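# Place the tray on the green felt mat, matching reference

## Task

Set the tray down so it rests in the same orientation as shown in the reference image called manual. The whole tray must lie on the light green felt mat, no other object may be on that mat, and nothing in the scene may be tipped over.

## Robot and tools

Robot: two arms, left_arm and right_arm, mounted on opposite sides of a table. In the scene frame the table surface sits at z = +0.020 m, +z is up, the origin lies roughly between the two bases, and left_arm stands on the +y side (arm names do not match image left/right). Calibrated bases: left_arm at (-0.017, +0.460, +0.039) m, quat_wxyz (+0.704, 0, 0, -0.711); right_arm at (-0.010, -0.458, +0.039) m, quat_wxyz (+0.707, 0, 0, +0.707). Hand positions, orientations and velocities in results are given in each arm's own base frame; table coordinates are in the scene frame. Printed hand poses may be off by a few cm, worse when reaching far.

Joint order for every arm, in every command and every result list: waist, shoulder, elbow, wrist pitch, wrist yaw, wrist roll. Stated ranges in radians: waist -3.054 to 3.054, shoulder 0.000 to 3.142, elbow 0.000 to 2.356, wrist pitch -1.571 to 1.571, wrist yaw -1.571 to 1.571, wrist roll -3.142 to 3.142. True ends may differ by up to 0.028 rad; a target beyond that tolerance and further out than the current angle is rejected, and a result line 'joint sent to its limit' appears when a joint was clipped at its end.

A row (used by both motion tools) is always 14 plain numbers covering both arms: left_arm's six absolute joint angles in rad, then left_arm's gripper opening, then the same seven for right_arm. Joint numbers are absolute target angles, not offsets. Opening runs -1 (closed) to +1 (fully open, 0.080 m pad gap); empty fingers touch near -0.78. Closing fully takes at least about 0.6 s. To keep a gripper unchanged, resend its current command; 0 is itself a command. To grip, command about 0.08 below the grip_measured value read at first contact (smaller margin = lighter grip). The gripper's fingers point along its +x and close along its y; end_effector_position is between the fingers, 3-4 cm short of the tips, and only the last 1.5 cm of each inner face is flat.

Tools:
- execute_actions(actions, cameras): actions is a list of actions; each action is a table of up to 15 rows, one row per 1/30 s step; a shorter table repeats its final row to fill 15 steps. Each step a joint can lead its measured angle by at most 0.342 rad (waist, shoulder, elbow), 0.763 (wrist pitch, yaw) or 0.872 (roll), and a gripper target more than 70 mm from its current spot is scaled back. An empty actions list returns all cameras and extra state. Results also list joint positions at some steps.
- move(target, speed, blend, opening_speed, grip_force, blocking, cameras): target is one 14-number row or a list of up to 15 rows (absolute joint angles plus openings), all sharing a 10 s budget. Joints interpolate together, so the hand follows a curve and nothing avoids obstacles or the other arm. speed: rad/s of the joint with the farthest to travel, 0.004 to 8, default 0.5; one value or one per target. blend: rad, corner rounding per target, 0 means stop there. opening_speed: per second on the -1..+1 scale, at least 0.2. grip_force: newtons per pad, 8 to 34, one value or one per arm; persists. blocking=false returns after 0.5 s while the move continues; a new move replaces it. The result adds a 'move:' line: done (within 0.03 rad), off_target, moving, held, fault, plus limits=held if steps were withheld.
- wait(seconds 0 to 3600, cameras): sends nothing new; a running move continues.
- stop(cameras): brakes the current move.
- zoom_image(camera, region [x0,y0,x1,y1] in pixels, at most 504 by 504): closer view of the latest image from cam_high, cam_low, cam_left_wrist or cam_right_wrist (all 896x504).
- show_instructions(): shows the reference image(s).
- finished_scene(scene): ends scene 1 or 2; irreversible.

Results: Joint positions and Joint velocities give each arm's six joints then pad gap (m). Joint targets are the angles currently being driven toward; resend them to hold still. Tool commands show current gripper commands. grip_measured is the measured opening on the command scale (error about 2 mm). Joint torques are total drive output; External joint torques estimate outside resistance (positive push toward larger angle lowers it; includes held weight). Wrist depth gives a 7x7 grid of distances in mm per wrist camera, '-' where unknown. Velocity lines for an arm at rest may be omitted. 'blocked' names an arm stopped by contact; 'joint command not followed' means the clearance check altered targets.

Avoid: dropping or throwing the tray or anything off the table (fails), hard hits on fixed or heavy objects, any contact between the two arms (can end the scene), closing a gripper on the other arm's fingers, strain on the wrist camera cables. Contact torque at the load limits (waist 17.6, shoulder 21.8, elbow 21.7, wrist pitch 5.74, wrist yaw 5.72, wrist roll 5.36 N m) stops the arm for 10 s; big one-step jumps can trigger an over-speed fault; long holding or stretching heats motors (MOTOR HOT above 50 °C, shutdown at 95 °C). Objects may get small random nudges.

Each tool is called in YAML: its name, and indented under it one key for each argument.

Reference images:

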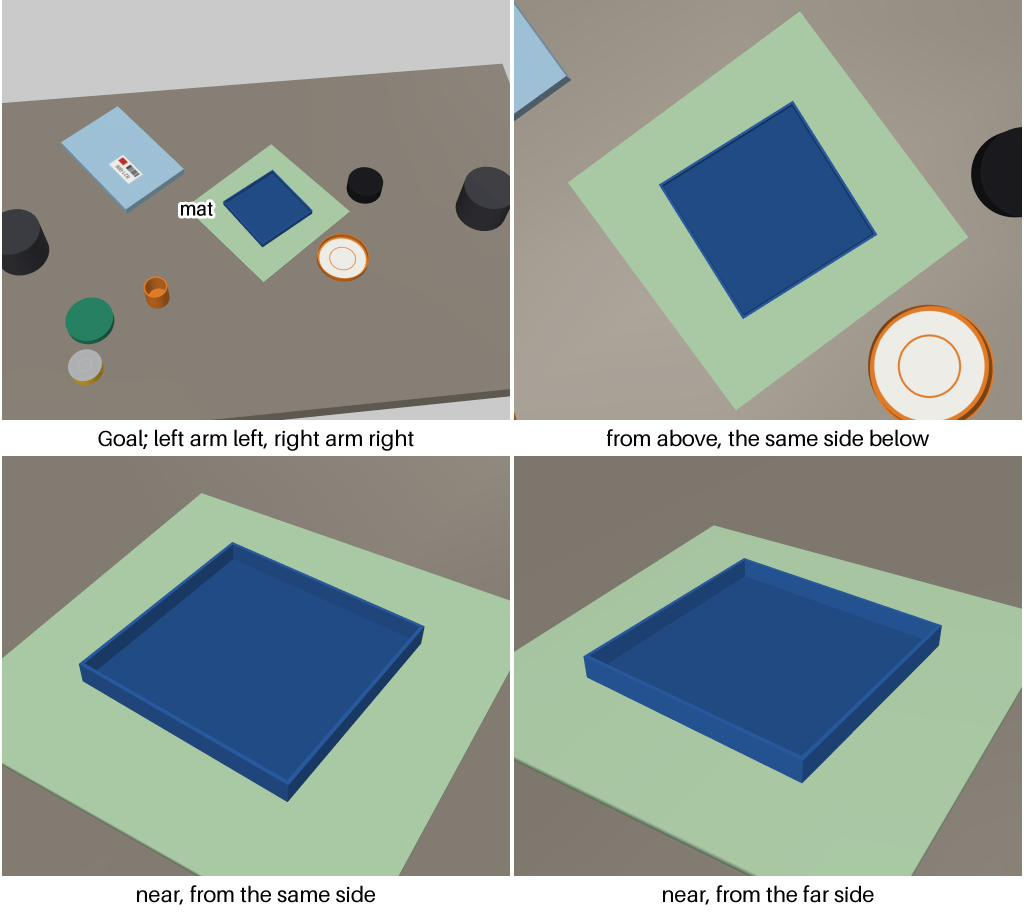

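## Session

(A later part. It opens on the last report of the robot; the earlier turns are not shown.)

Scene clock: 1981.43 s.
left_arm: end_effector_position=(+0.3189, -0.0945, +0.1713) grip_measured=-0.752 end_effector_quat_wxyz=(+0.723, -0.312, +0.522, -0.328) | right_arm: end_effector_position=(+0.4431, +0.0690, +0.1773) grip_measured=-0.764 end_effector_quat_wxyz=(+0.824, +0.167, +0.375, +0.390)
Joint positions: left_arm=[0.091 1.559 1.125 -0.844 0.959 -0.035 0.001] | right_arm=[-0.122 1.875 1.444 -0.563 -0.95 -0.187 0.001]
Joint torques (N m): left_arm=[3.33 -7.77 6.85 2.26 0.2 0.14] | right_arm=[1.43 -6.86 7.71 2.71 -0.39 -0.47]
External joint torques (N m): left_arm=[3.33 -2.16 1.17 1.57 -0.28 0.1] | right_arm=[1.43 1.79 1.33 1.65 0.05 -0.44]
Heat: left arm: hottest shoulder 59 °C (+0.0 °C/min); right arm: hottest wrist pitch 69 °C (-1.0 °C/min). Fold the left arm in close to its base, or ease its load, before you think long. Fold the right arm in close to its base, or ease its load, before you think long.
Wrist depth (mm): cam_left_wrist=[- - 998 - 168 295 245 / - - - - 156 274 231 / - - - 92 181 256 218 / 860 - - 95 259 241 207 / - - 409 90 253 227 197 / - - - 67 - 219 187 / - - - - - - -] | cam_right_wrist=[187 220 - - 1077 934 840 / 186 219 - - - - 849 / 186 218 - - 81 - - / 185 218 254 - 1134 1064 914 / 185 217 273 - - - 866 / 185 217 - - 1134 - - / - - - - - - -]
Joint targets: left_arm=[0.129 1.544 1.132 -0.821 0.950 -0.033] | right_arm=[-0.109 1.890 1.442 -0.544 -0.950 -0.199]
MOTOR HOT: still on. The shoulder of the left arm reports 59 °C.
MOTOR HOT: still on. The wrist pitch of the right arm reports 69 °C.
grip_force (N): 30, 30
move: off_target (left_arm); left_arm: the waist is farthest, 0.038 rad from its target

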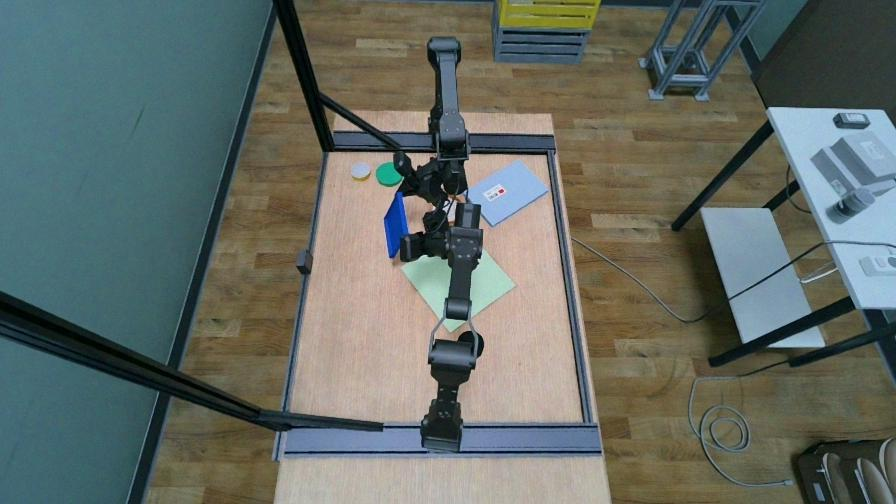

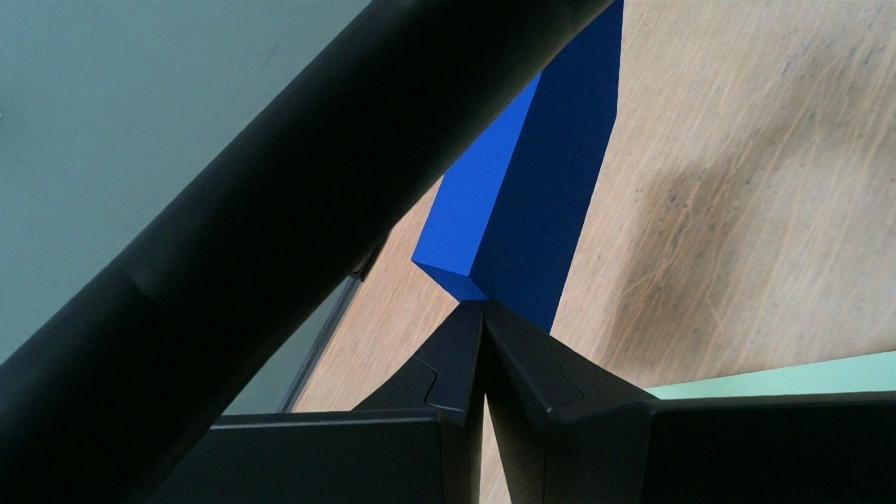

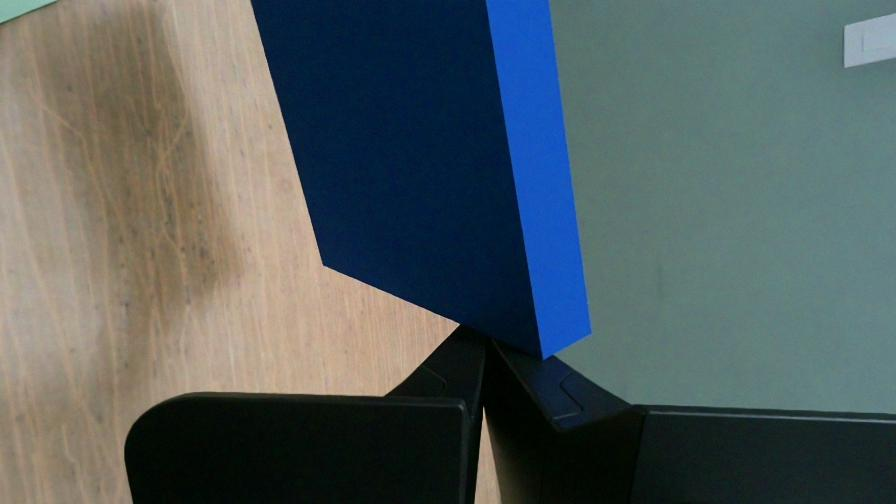

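move:
  target: [0.129,1.628,0.957,-0.572,0.95,-0.033,-0.9,-0.109,1.955,1.287,-0.32,-0.95,-0.199,-0.9]
  speed: 0.15
  cameras: ["cam_high","cam_left_wrist","cam_right_wrist"]

Scene clock: 2020.70 s.
left_arm: end_effector_position=(+0.3198, -0.0938, +0.1126) grip_measured=-0.752 end_effector_quat_wxyz=(+0.725, -0.311, +0.519, -0.329) | right_arm: end_effector_position=(+0.4449, +0.0682, +0.1201) grip_measured=-0.764 end_effector_quat_wxyz=(+0.826, +0.165, +0.371, +0.391)
Joint positions: left_arm=[0.094 1.631 0.951 -0.591 0.96 -0.035 0.001] | right_arm=[-0.123 1.942 1.293 -0.334 -0.951 -0.187 0.001]
Joint torques (N m): left_arm=[3.06 -6.68 6.35 1.93 0.17 0.14] | right_arm=[1.48 -7.12 6.8 2.32 -0.38 -0.47]
External joint torques (N m): left_arm=[3.02 -0.91 1 1.22 -0.3 0.1] | right_arm=[1.42 1.59 0.82 1.27 0.06 -0.44]
Heat: left arm: hottest shoulder 55 °C (-6.0 °C/min); right arm: hottest wrist pitch 62 °C (-6.0 °C/min). Fold the left arm in close to its base, or ease its load, before you think long. Fold the right arm in close to its base, or ease its load, before you think long.
Wrist depth (mm): cam_left_wrist=[- - - - - - 191 / - - - - - 211 180 / - 967 - - 161 199 170 / - 963 - - 152 189 162 / 934 - - 90 166 176 150 / 948 - - 67 - 168 146 / - - - - - - -] | cam_right_wrist=[142 154 - - - - - / 138 157 130 - - 1034 - / 141 162 - - 1144 1175 877 / 140 165 - - 1134 1056 - / 139 160 195 101 - 1119 - / - 160 - - - 1100 - / - - - - - - -]
Joint targets: left_arm=[0.129 1.628 0.957 -0.572 0.950 -0.033] | right_arm=[-0.109 1.955 1.287 -0.320 -0.950 -0.199]
MOTOR HOT: still on. The shoulder of the left arm reports 55 °C.
MOTOR HOT: still on. The wrist pitch of the right arm reports 62 °C.
grip_force (N): 30, 30
move: off_target (left_arm); left_arm: the waist is farthest, 0.035 rad from its target

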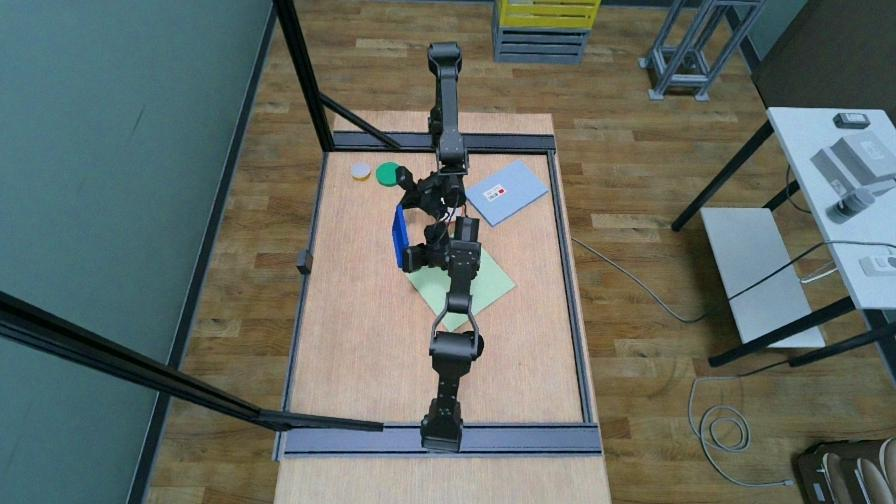

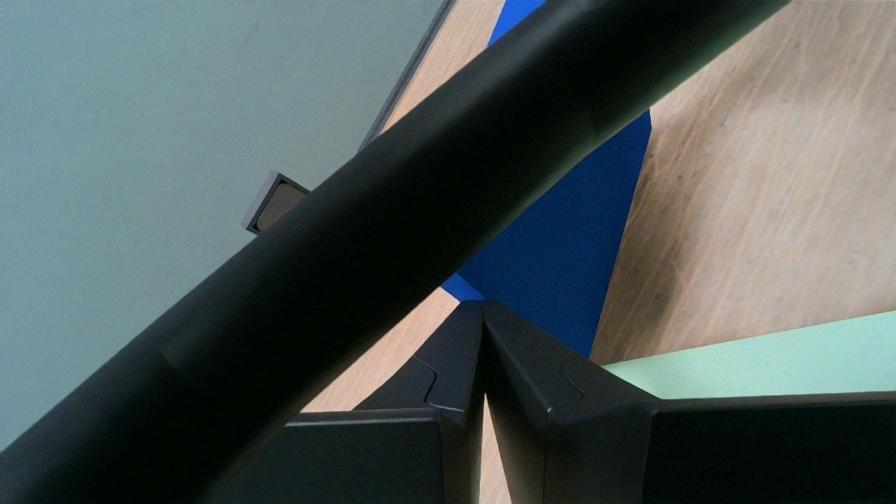

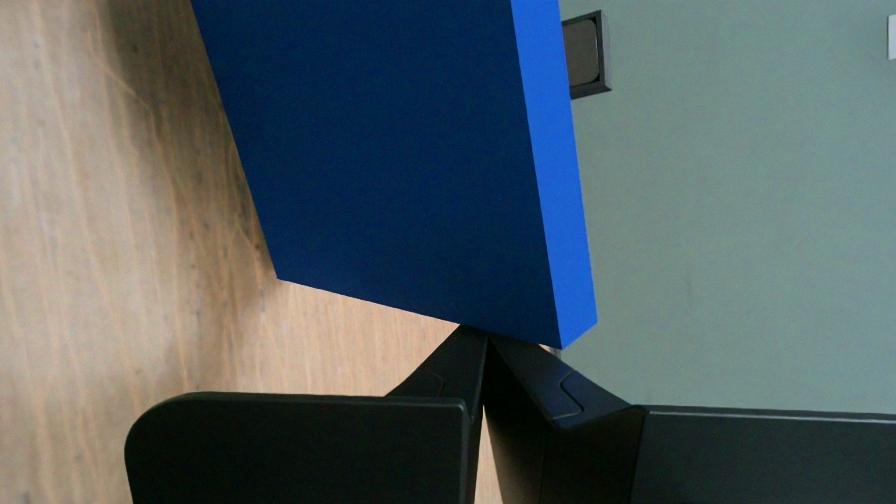

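move:
  target: [0.249,1.661,0.833,-0.414,0.95,0.06,-0.9,-0.199,1.992,1.185,-0.18,-0.95,-0.28,-0.9]
  speed: 0.12
  cameras: ["cam_high","cam_left_wrist","cam_right_wrist"]

Scene clock: 2041.00 s.
left_arm: end_effector_position=(+0.3282, -0.0563, +0.0828) grip_measured=-0.752 end_effector_quat_wxyz=(+0.770, -0.293, +0.473, -0.312) | right_arm: end_effector_position=(+0.4547, +0.0222, +0.0967) grip_measured=-0.764 end_effector_quat_wxyz=(+0.863, +0.135, +0.330, +0.359)
Joint positions: left_arm=[0.207 1.671 0.855 -0.414 0.954 0.062 0.001] | right_arm=[-0.221 1.978 1.225 -0.171 -0.937 -0.256 0.001]
Joint torques (N m): left_arm=[3.68 -7.47 3.09 0.82 0.41 0.02] | right_arm=[2.23 -7.12 2.34 0.61 -0.79 -0.88]
External joint torques (N m): left_arm=[3.65 -1.72 -1.97 0.07 -0.05 -0.02] | right_arm=[2.24 1.66 -3.48 -0.51 -0.38 -0.86]
Heat: left arm: hottest shoulder 52 °C (-7.0 °C/min); right arm: hottest wrist pitch 58 °C (-11.0 °C/min). Fold the left arm in close to its base, or ease its load, before you think long. Fold the right arm in close to its base, or ease its load, before you think long.
Wrist depth (mm): cam_left_wrist=[- - - - - 218 192 / - - - - 236 208 - / - - - 256 223 - - / - - 291 242 211 - 143 / - 323 280 - - - 141 / - 314 - - - - 136 / - - - - - - -] | cam_right_wrist=[- 142 165 264 344 - - / 122 137 - 257 337 951 908 / 122 135 - 239 344 1064 863 / 121 136 156 - 316 - - / 119 135 156 214 315 965 1006 / - - - - 327 1060 - / - - - - - - -]
Joint targets: left_arm=[0.249 1.661 0.833 -0.414 0.950 0.060] | right_arm=[-0.199 1.992 1.185 -0.180 -0.950 -0.280]
MOTOR HOT: still on. The shoulder of the left arm reports 52 °C.
MOTOR HOT: still on. The wrist pitch of the right arm reports 58 °C.
grip_force (N): 30, 30
move: off_target (left_arm, right_arm); left_arm: the waist is farthest, 0.042 rad from its target; right_arm: the elbow is farthest, 0.040 rad from its target

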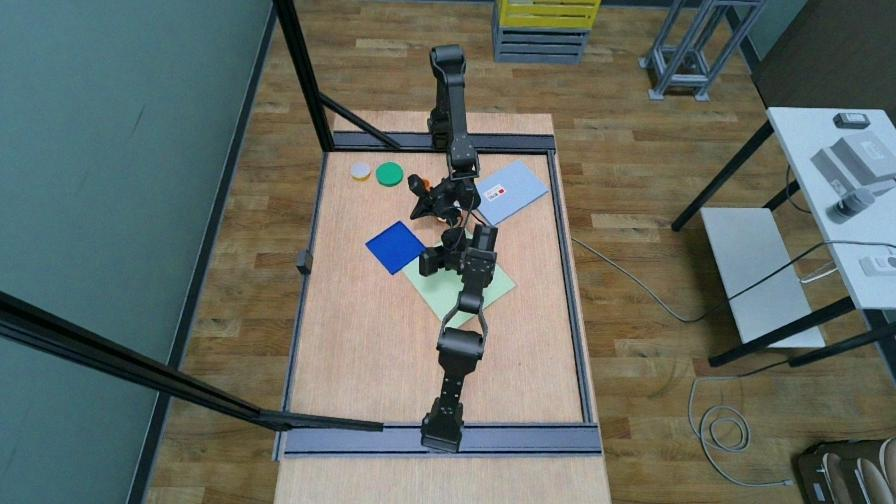

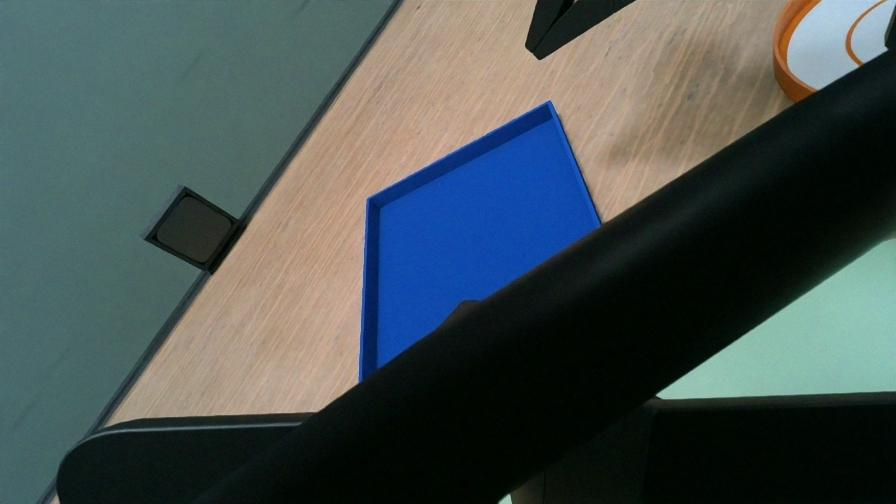

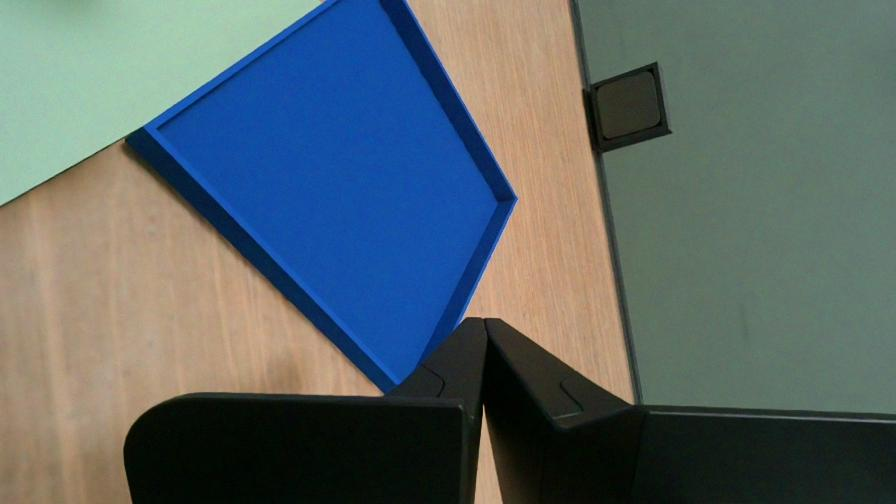

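move:
  target:
    - [0.207,1.57,1.11,-0.82,0.95,0.06,-0.9,-0.22,1.89,1.44,-0.55,-0.937,-0.28,-0.9]
    - [-0.246,1.9516,1.578,-1.197,0,-0.981,-0.1,-0.1,1.0,0.76,-0.96,0,0,-0.9]
  speed: 0.6
  cameras: ["cam_high","cam_right_wrist"]

Scene clock: 2090.40 s.
left_arm: end_effector_position=(+0.3963, -0.0865, +0.1257) grip_measured=-0.752 end_effector_quat_wxyz=(+0.739, -0.255, +0.617, -0.088) | right_arm: end_effector_position=(+0.3420, -0.0061, +0.1564) grip_measured=-0.764 end_effector_quat_wxyz=(+0.866, +0.082, +0.487, +0.078)
Joint positions: left_arm=[-0.054 1.859 1.478 -0.913 0.447 -0.361 0.001] | right_arm=[-0.144 1.428 1.089 -0.709 -0.29 -0.059 0.001]
Joint torques (N m): left_arm=[0.01 -13.66 1.26 -1.66 0.08 -1.59] | right_arm=[-0.01 -7.94 5.56 -1.35 -0.6 -0.41]
External joint torques (N m): left_arm=[0.01 -5.83 -4.48 -2.38 -0.16 -1.61] | right_arm=[-0.02 -2.64 -0.82 -2.45 -0.44 -0.4]
External joint torques when the fault began: left_arm=[0.46 -4.99 -7.5 -5.07 -0.51 -3.49]
Heat: left arm: hottest shoulder 62 °C (+9.1 °C/min); right arm: hottest shoulder 57 °C (+3.0 °C/min). Heating fast: the left arm's shoulder motor: a push or a pull is the cause, and it goes on while you think. Ease it with your next call, before anything else. Fold the right arm in close to its base, or ease its load, before you think long.
Wrist depth (mm): cam_left_wrist=[- 318 287 268 249 234 222 / 327 307 278 260 244 228 216 / 321 298 273 254 237 224 211 / 311 289 268 248 233 219 207 / 301 281 263 238 224 214 203 / 295 276 - 67 - 211 202 / - - - - - - -] | cam_right_wrist=[146 160 177 203 232 275 972 / 150 163 181 208 241 288 991 / 155 168 182 - 255 303 1091 / 158 170 - 230 264 312 - / 164 178 - 105 279 323 931 / - 184 - - 291 335 - / - - - - - - -]
Joint targets: left_arm=[-0.054 1.812 1.434 -0.950 0.442 -0.410] | right_arm=[-0.144 1.404 1.069 -0.743 -0.303 -0.071]
Tool commands: left_gripper/opening=-0.777778 right_gripper/opening=-0.9
TORQUE FAULT: the external load on the wrist pitch of the left arm reached its load limit, and that arm stopped for 10 seconds. That time counts as 17 of the actions that you can send in this scene. A torque fault puts only its own arm into a fault stop. That arm's remaining commands of this call were not run. That arm keeps its grip as last carried out and accepts commands again: back off and push less far. That arm stops again whenever a joint's load reaches its limit.
MOTOR HOT: still on. The shoulder of the left arm reports 62 °C.
MOTOR HOT: still on. The shoulder of the right arm reports 57 °C.
right_arm now holds where it is
grip_force (N): 30, 30
move: fault (left_arm), off_target (right_arm; braked at the fault stop of left_arm); path passed 1 of 2 targets; target 2's new numbers were not sent; left_arm: the wrist roll is farthest, 0.620 rad from its target; right_arm: the shoulder is farthest, 0.428 rad from its target

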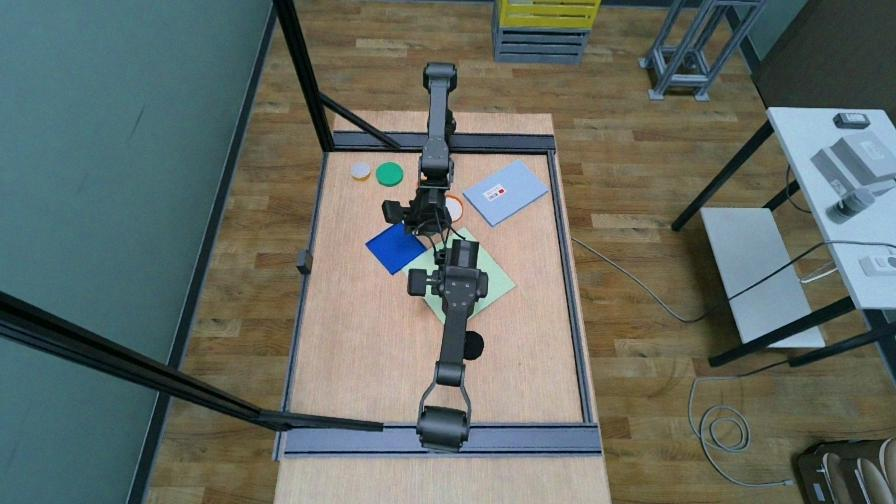

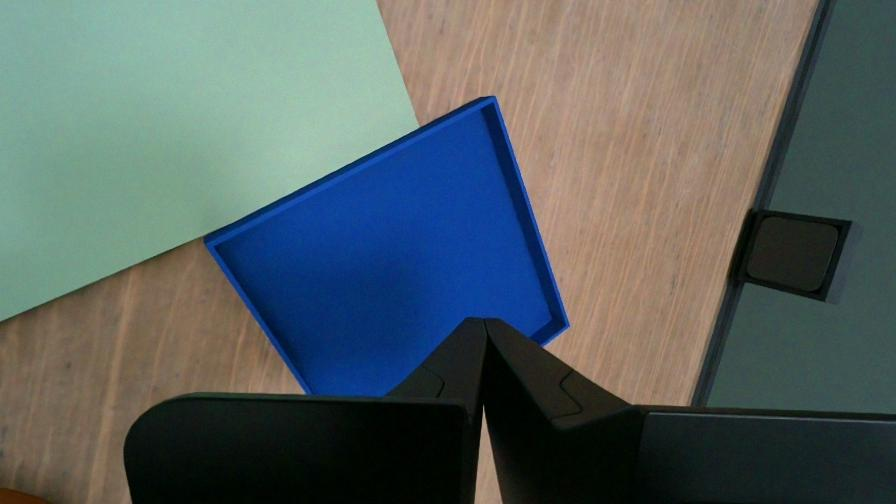

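move:
  target: [-0.054,1.812,1.434,-0.95,0.442,-0.41,-0.777778,-0.1,1.0,0.76,-0.96,0,0,-0.9]
  speed: 0.6
  cameras: ["cam_high","cam_right_wrist"]

Scene clock: 2110.47 s.
left_arm: end_effector_position=(+0.4003, -0.0859, +0.1245) grip_measured=-0.752 end_effector_quat_wxyz=(+0.743, -0.250, +0.614, -0.092) | right_arm: end_effector_position=(+0.3399, -0.0147, +0.1561) grip_measured=-0.764 end_effector_quat_wxyz=(+0.870, +0.069, +0.487, +0.032)
Joint positions: left_arm=[-0.052 1.869 1.485 -0.903 0.446 -0.349 0.001] | right_arm=[-0.126 1.408 1.077 -0.7 -0.189 -0.02 0.001]
Joint torques (N m): left_arm=[-0.03 -9.8 5.35 -0.09 0.29 -0.48] | right_arm=[-0.1 -7.96 5.06 -0.35 -0.41 -0.33]
External joint torques (N m): left_arm=[-0.03 -1.77 -0.51 -0.84 0.06 -0.51] | right_arm=[-0.13 -2.77 -1.38 -1.49 -0.3 -0.32]
External joint torques when the fault began: right_arm=[-0.27 -11.12 -9.18 -6.34 -0.53 -0.75]
Heat: left arm: hottest shoulder 71 °C (+19.2 °C/min); right arm: hottest shoulder 56 °C (+2.0 °C/min). Fold the left arm in close to its base, or ease its load, before you think long. Fold the right arm in close to its base, or ease its load, before you think long.
Wrist depth (mm): cam_left_wrist=[- 293 279 265 253 243 234 / 302 287 271 258 246 235 228 / 296 282 264 252 241 230 222 / 287 274 261 245 235 226 216 / 279 267 255 96 228 219 214 / 272 261 - 67 - 217 211 / - - - - - - -] | cam_right_wrist=[144 158 175 202 233 274 309 / 149 162 180 206 241 287 948 / 154 168 184 - 253 299 944 / 156 168 - - 264 311 - / 163 176 - - 282 321 895 / - 181 - - 287 323 - / - - - - - - -]
Joint targets: left_arm=[-0.052 1.858 1.478 -0.916 0.446 -0.365] | right_arm=[-0.129 1.382 1.052 -0.722 -0.198 -0.028]
Tool commands: left_gripper/opening=-0.777778 right_gripper/opening=-0.777778
TORQUE FAULT: the external load on the wrist pitch of the right arm reached its load limit, and that arm stopped for 10 seconds. That time counts as 18 of the actions that you can send in this scene. A torque fault puts only its own arm into a fault stop. That arm's remaining commands of this call were not run. That arm keeps its grip as last carried out and accepts commands again: back off and push less far. That arm stops again whenever a joint's load reaches its limit.
MOTOR HOT: still on. The shoulder of the left arm reports 71 °C.
MOTOR HOT: still on. The shoulder of the right arm reports 56 °C.
left_arm now holds where it is
grip_force (N): 30, 30
move: fault (right_arm), off_target (left_arm); left_arm: the wrist roll is farthest, 0.061 rad from its target; right_arm: the shoulder is farthest, 0.408 rad from its target

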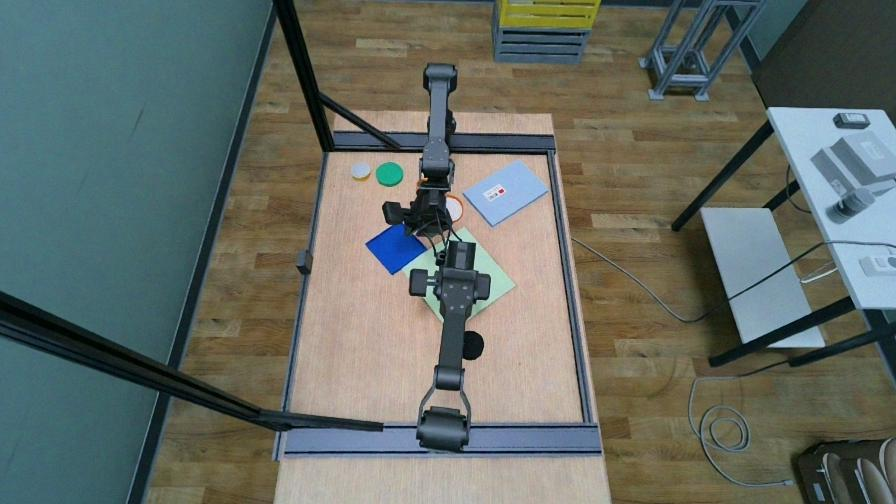

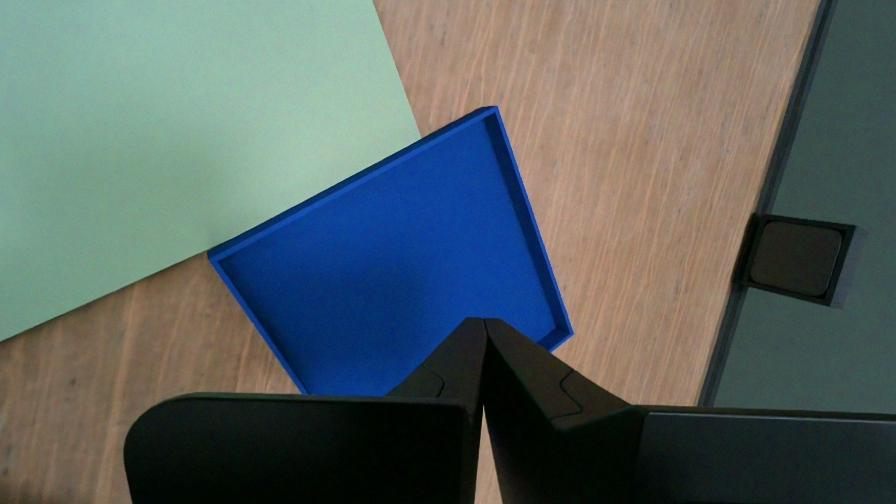

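execute_actions:
  actions: []

zoom_image:
  camera: "cam_high"
  region: [360, 170, 520, 310]

zoom_image:
  camera: "cam_low"
  region: [200, 60, 700, 420]

Scene clock: 2119.60 s.
left_arm: end_effector_position=(+0.4003, -0.0859, +0.1245) grip_measured=-0.752 end_effector_quat_wxyz=(+0.743, -0.250, +0.614, -0.092) | right_arm: end_effector_position=(+0.3399, -0.0147, +0.1561) grip_measured=-0.764 end_effector_quat_wxyz=(+0.870, +0.069, +0.487, +0.032)
Joint positions: left_arm=[-0.052 1.869 1.485 -0.903 0.446 -0.349 0.001] | right_arm=[-0.126 1.408 1.077 -0.7 -0.189 -0.02 0.001]
Joint velocities: within noise
Joint torques (N m): left_arm=[-0.01 -9.8 5.37 -0.08 0.28 -0.49] | right_arm=[-0.21 -7.95 5.09 -0.31 -0.41 -0.32]
External joint torques (N m): left_arm=[0.08 -1.98 -0.34 -0.8 0.04 -0.51] | right_arm=[-0.21 -2.7 -1.43 -1.46 -0.31 -0.31]
Heat: left arm: hottest shoulder 72 °C (+20.1 °C/min); right arm: hottest shoulder 55 °C (+0.0 °C/min). Fold the left arm in close to its base, or ease its load, before you think long. Fold the right arm in close to its base, or ease its load, before you think long.
Wrist depth (mm): cam_left_wrist=[- 293 279 265 253 243 234 / 302 287 271 259 246 236 227 / 296 282 264 252 240 230 221 / 287 274 260 246 235 225 215 / 279 266 255 96 227 219 214 / 272 261 - 67 - 217 211 / - - - - - - -] | cam_right_wrist=[145 158 174 201 233 273 309 / 149 162 180 205 241 287 911 / 153 168 182 - 251 298 914 / 156 169 - - 266 307 - / 163 176 195 - 279 322 - / - 181 - - 288 327 - / - - - - - - -]
Joint targets: left_arm=[-0.052 1.858 1.478 -0.916 0.446 -0.365] | right_arm=[-0.129 1.382 1.052 -0.722 -0.198 -0.028]
Tool commands: left_gripper/opening=-0.777778 right_gripper/opening=-0.777778
MOTOR HOT: still on. The shoulder of the left arm reports 72 °C.
MOTOR HOT: still on. The shoulder of the right arm reports 55 °C.
grip_force (N): 30, 30

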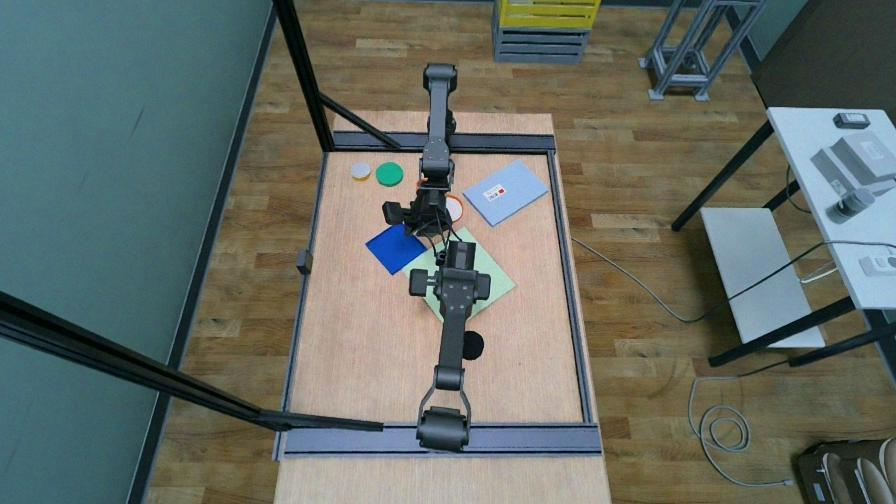

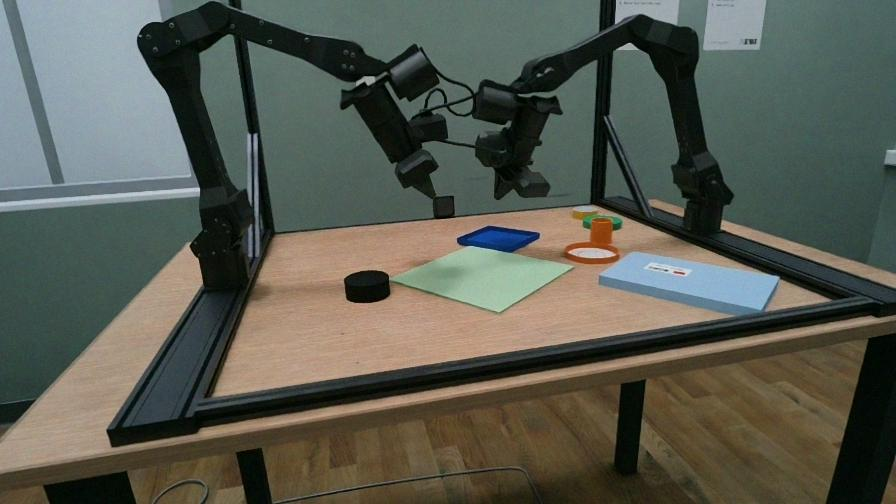

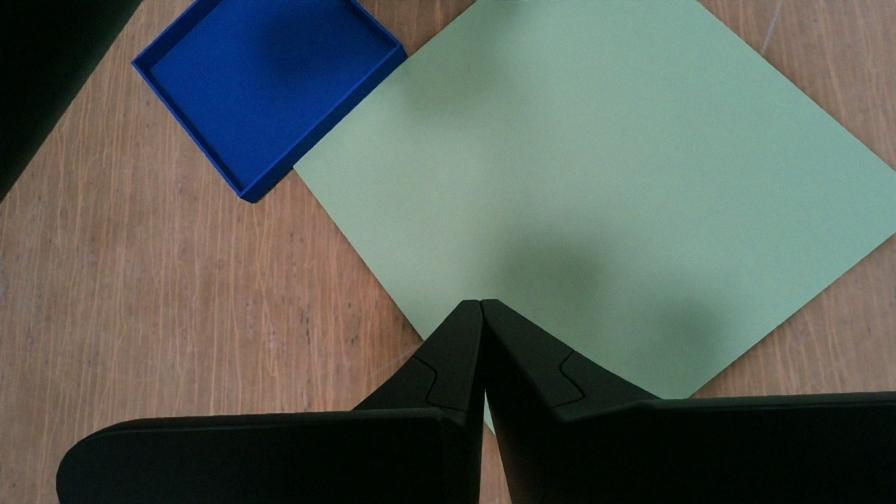

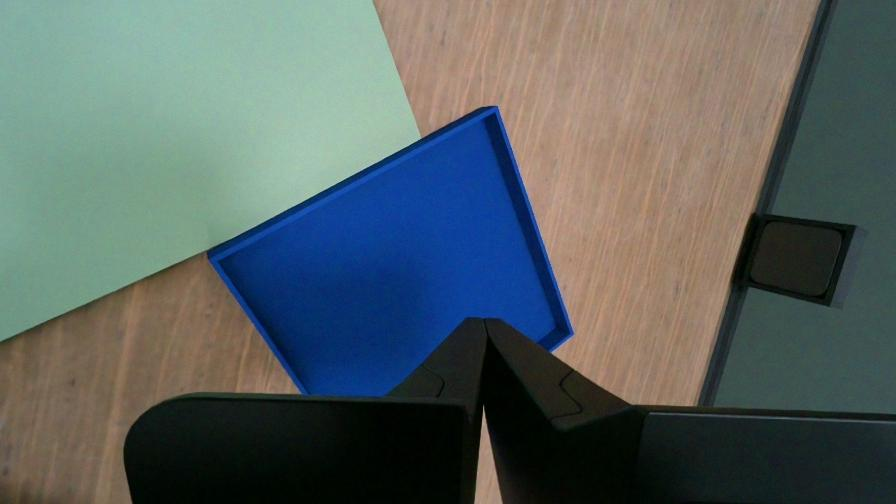

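Scaled by 3.150.

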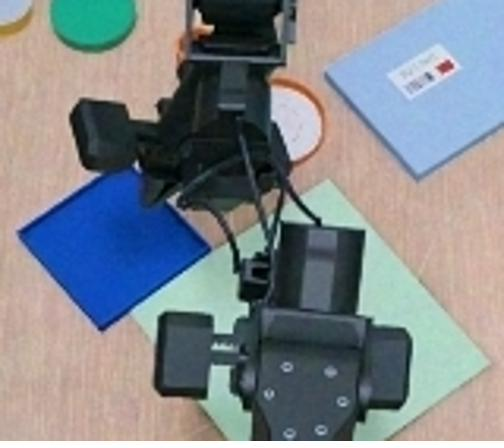

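Scaled by 1.008.

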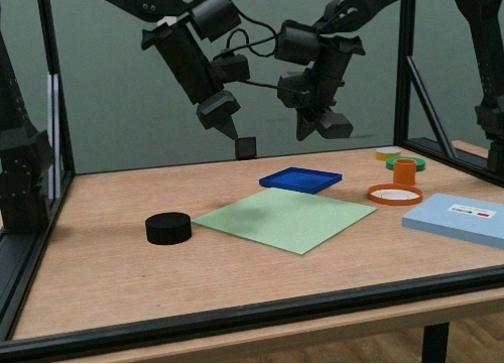

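move:
  target: [0.207,1.57,1.11,-0.82,0.95,0.06,-0.777778,-0.22,1.89,1.44,-0.55,-0.937,-0.28,-0.777778]
  speed: 0.25
  cameras: ["cam_high","cam_low","cam_left_wrist","cam_right_wrist"]

zoom_image:
  camera: "cam_high"
  region: [380, 160, 520, 290]

zoom_image:
  camera: "cam_low"
  region: [360, 20, 600, 220]

Scene clock: 2146.93 s.
left_arm: end_effector_position=(+0.3306, -0.0604, +0.1594) grip_measured=-0.752 end_effector_quat_wxyz=(+0.750, -0.303, +0.500, -0.308) | right_arm: end_effector_position=(+0.4485, +0.0193, +0.1725) grip_measured=-0.764 end_effector_quat_wxyz=(+0.854, +0.146, +0.354, +0.352)
Joint positions: left_arm=[0.191 1.591 1.119 -0.823 0.945 0.057 0.001] | right_arm=[-0.229 1.874 1.431 -0.548 -0.928 -0.27 0.001]
Joint torques (N m): left_arm=[1.42 -8.84 5.19 0.9 0.75 0.16] | right_arm=[0.99 -6.64 9.04 1.11 -0.67 -0.39]
External joint torques (N m): left_arm=[1.45 -3.09 -0.38 0.24 0.28 0.12] | right_arm=[0.93 1.98 2.69 0.05 -0.23 -0.36]
Heat: left arm: hottest shoulder 72 °C (+13.0 °C/min); right arm: hottest shoulder 53 °C (-4.0 °C/min). Fold the left arm in close to its base, or ease its load, before you think long. Fold the right arm in close to its base, or ease its load, before you think long.
Wrist depth (mm): cam_left_wrist=[845 974 1189 - - 282 258 / 875 - - - 322 290 - / - - - 365 322 - - / - - 413 364 - - 211 / - - 401 - - 225 199 / - - - - - 213 190 / - - - - - - -] | cam_right_wrist=[180 210 277 362 - - 911 / 182 - 299 355 - - - / - 211 280 351 - - 969 / 177 - 277 344 - 999 854 / 176 204 264 312 1197 - 927 / 175 204 - - - 1006 - / - - - - - - -]
Joint targets: left_arm=[0.207 1.570 1.110 -0.820 0.950 0.060] | right_arm=[-0.220 1.890 1.440 -0.550 -0.937 -0.280]
MOTOR HOT: still on. The shoulder of the left arm reports 72 °C.
MOTOR HOT: still on. The shoulder of the right arm reports 53 °C.
grip_force (N): 30, 30
move: done

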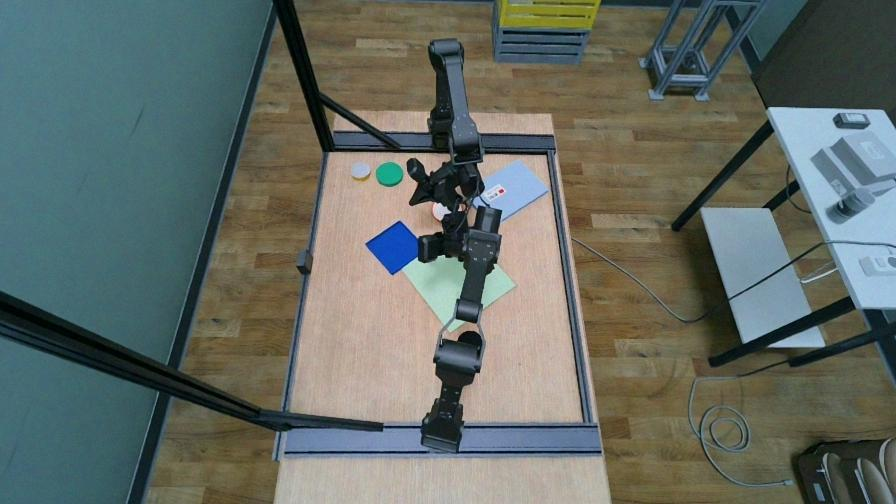

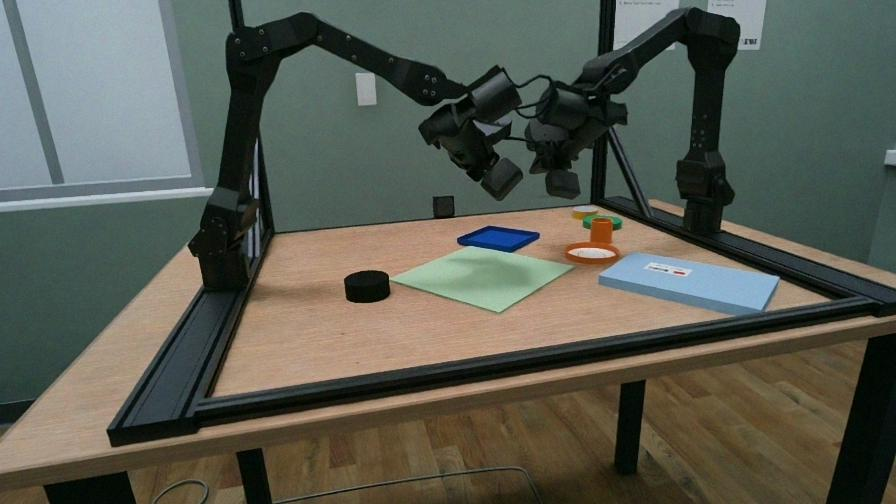

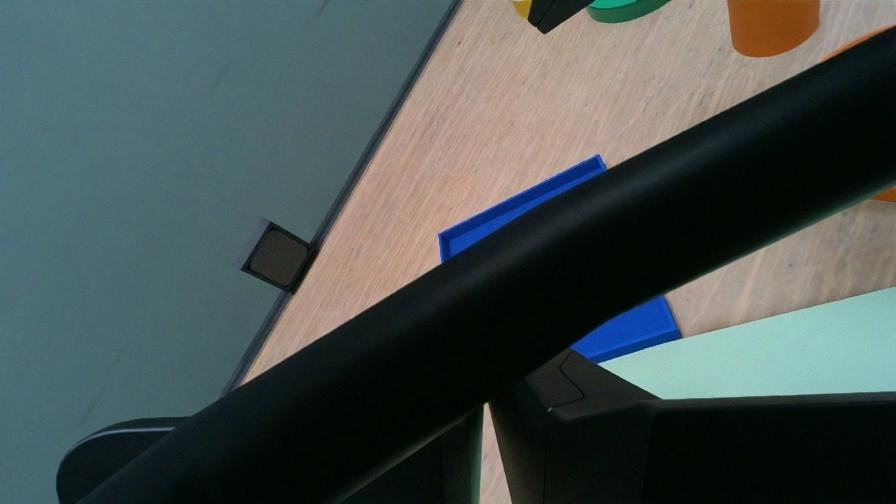

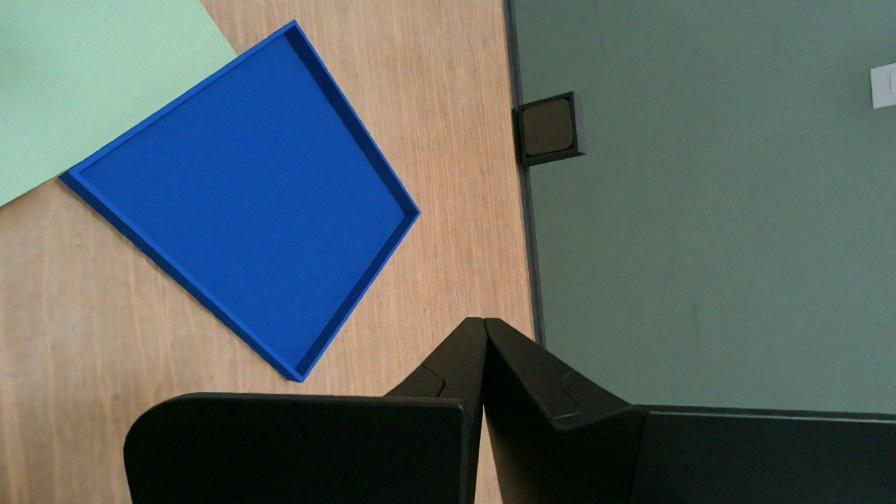

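Scaled by 3.600.

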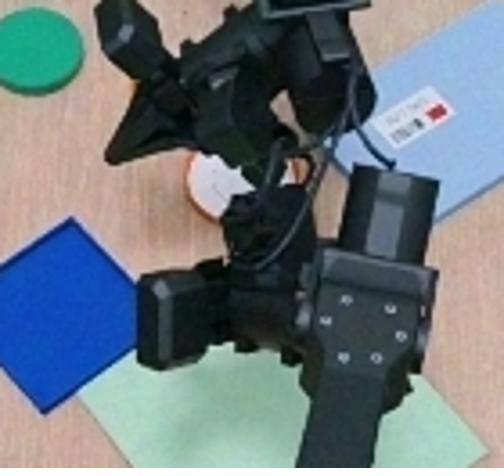

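Scaled by 2.100.

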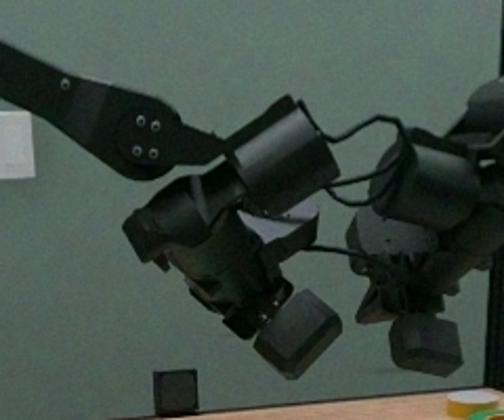

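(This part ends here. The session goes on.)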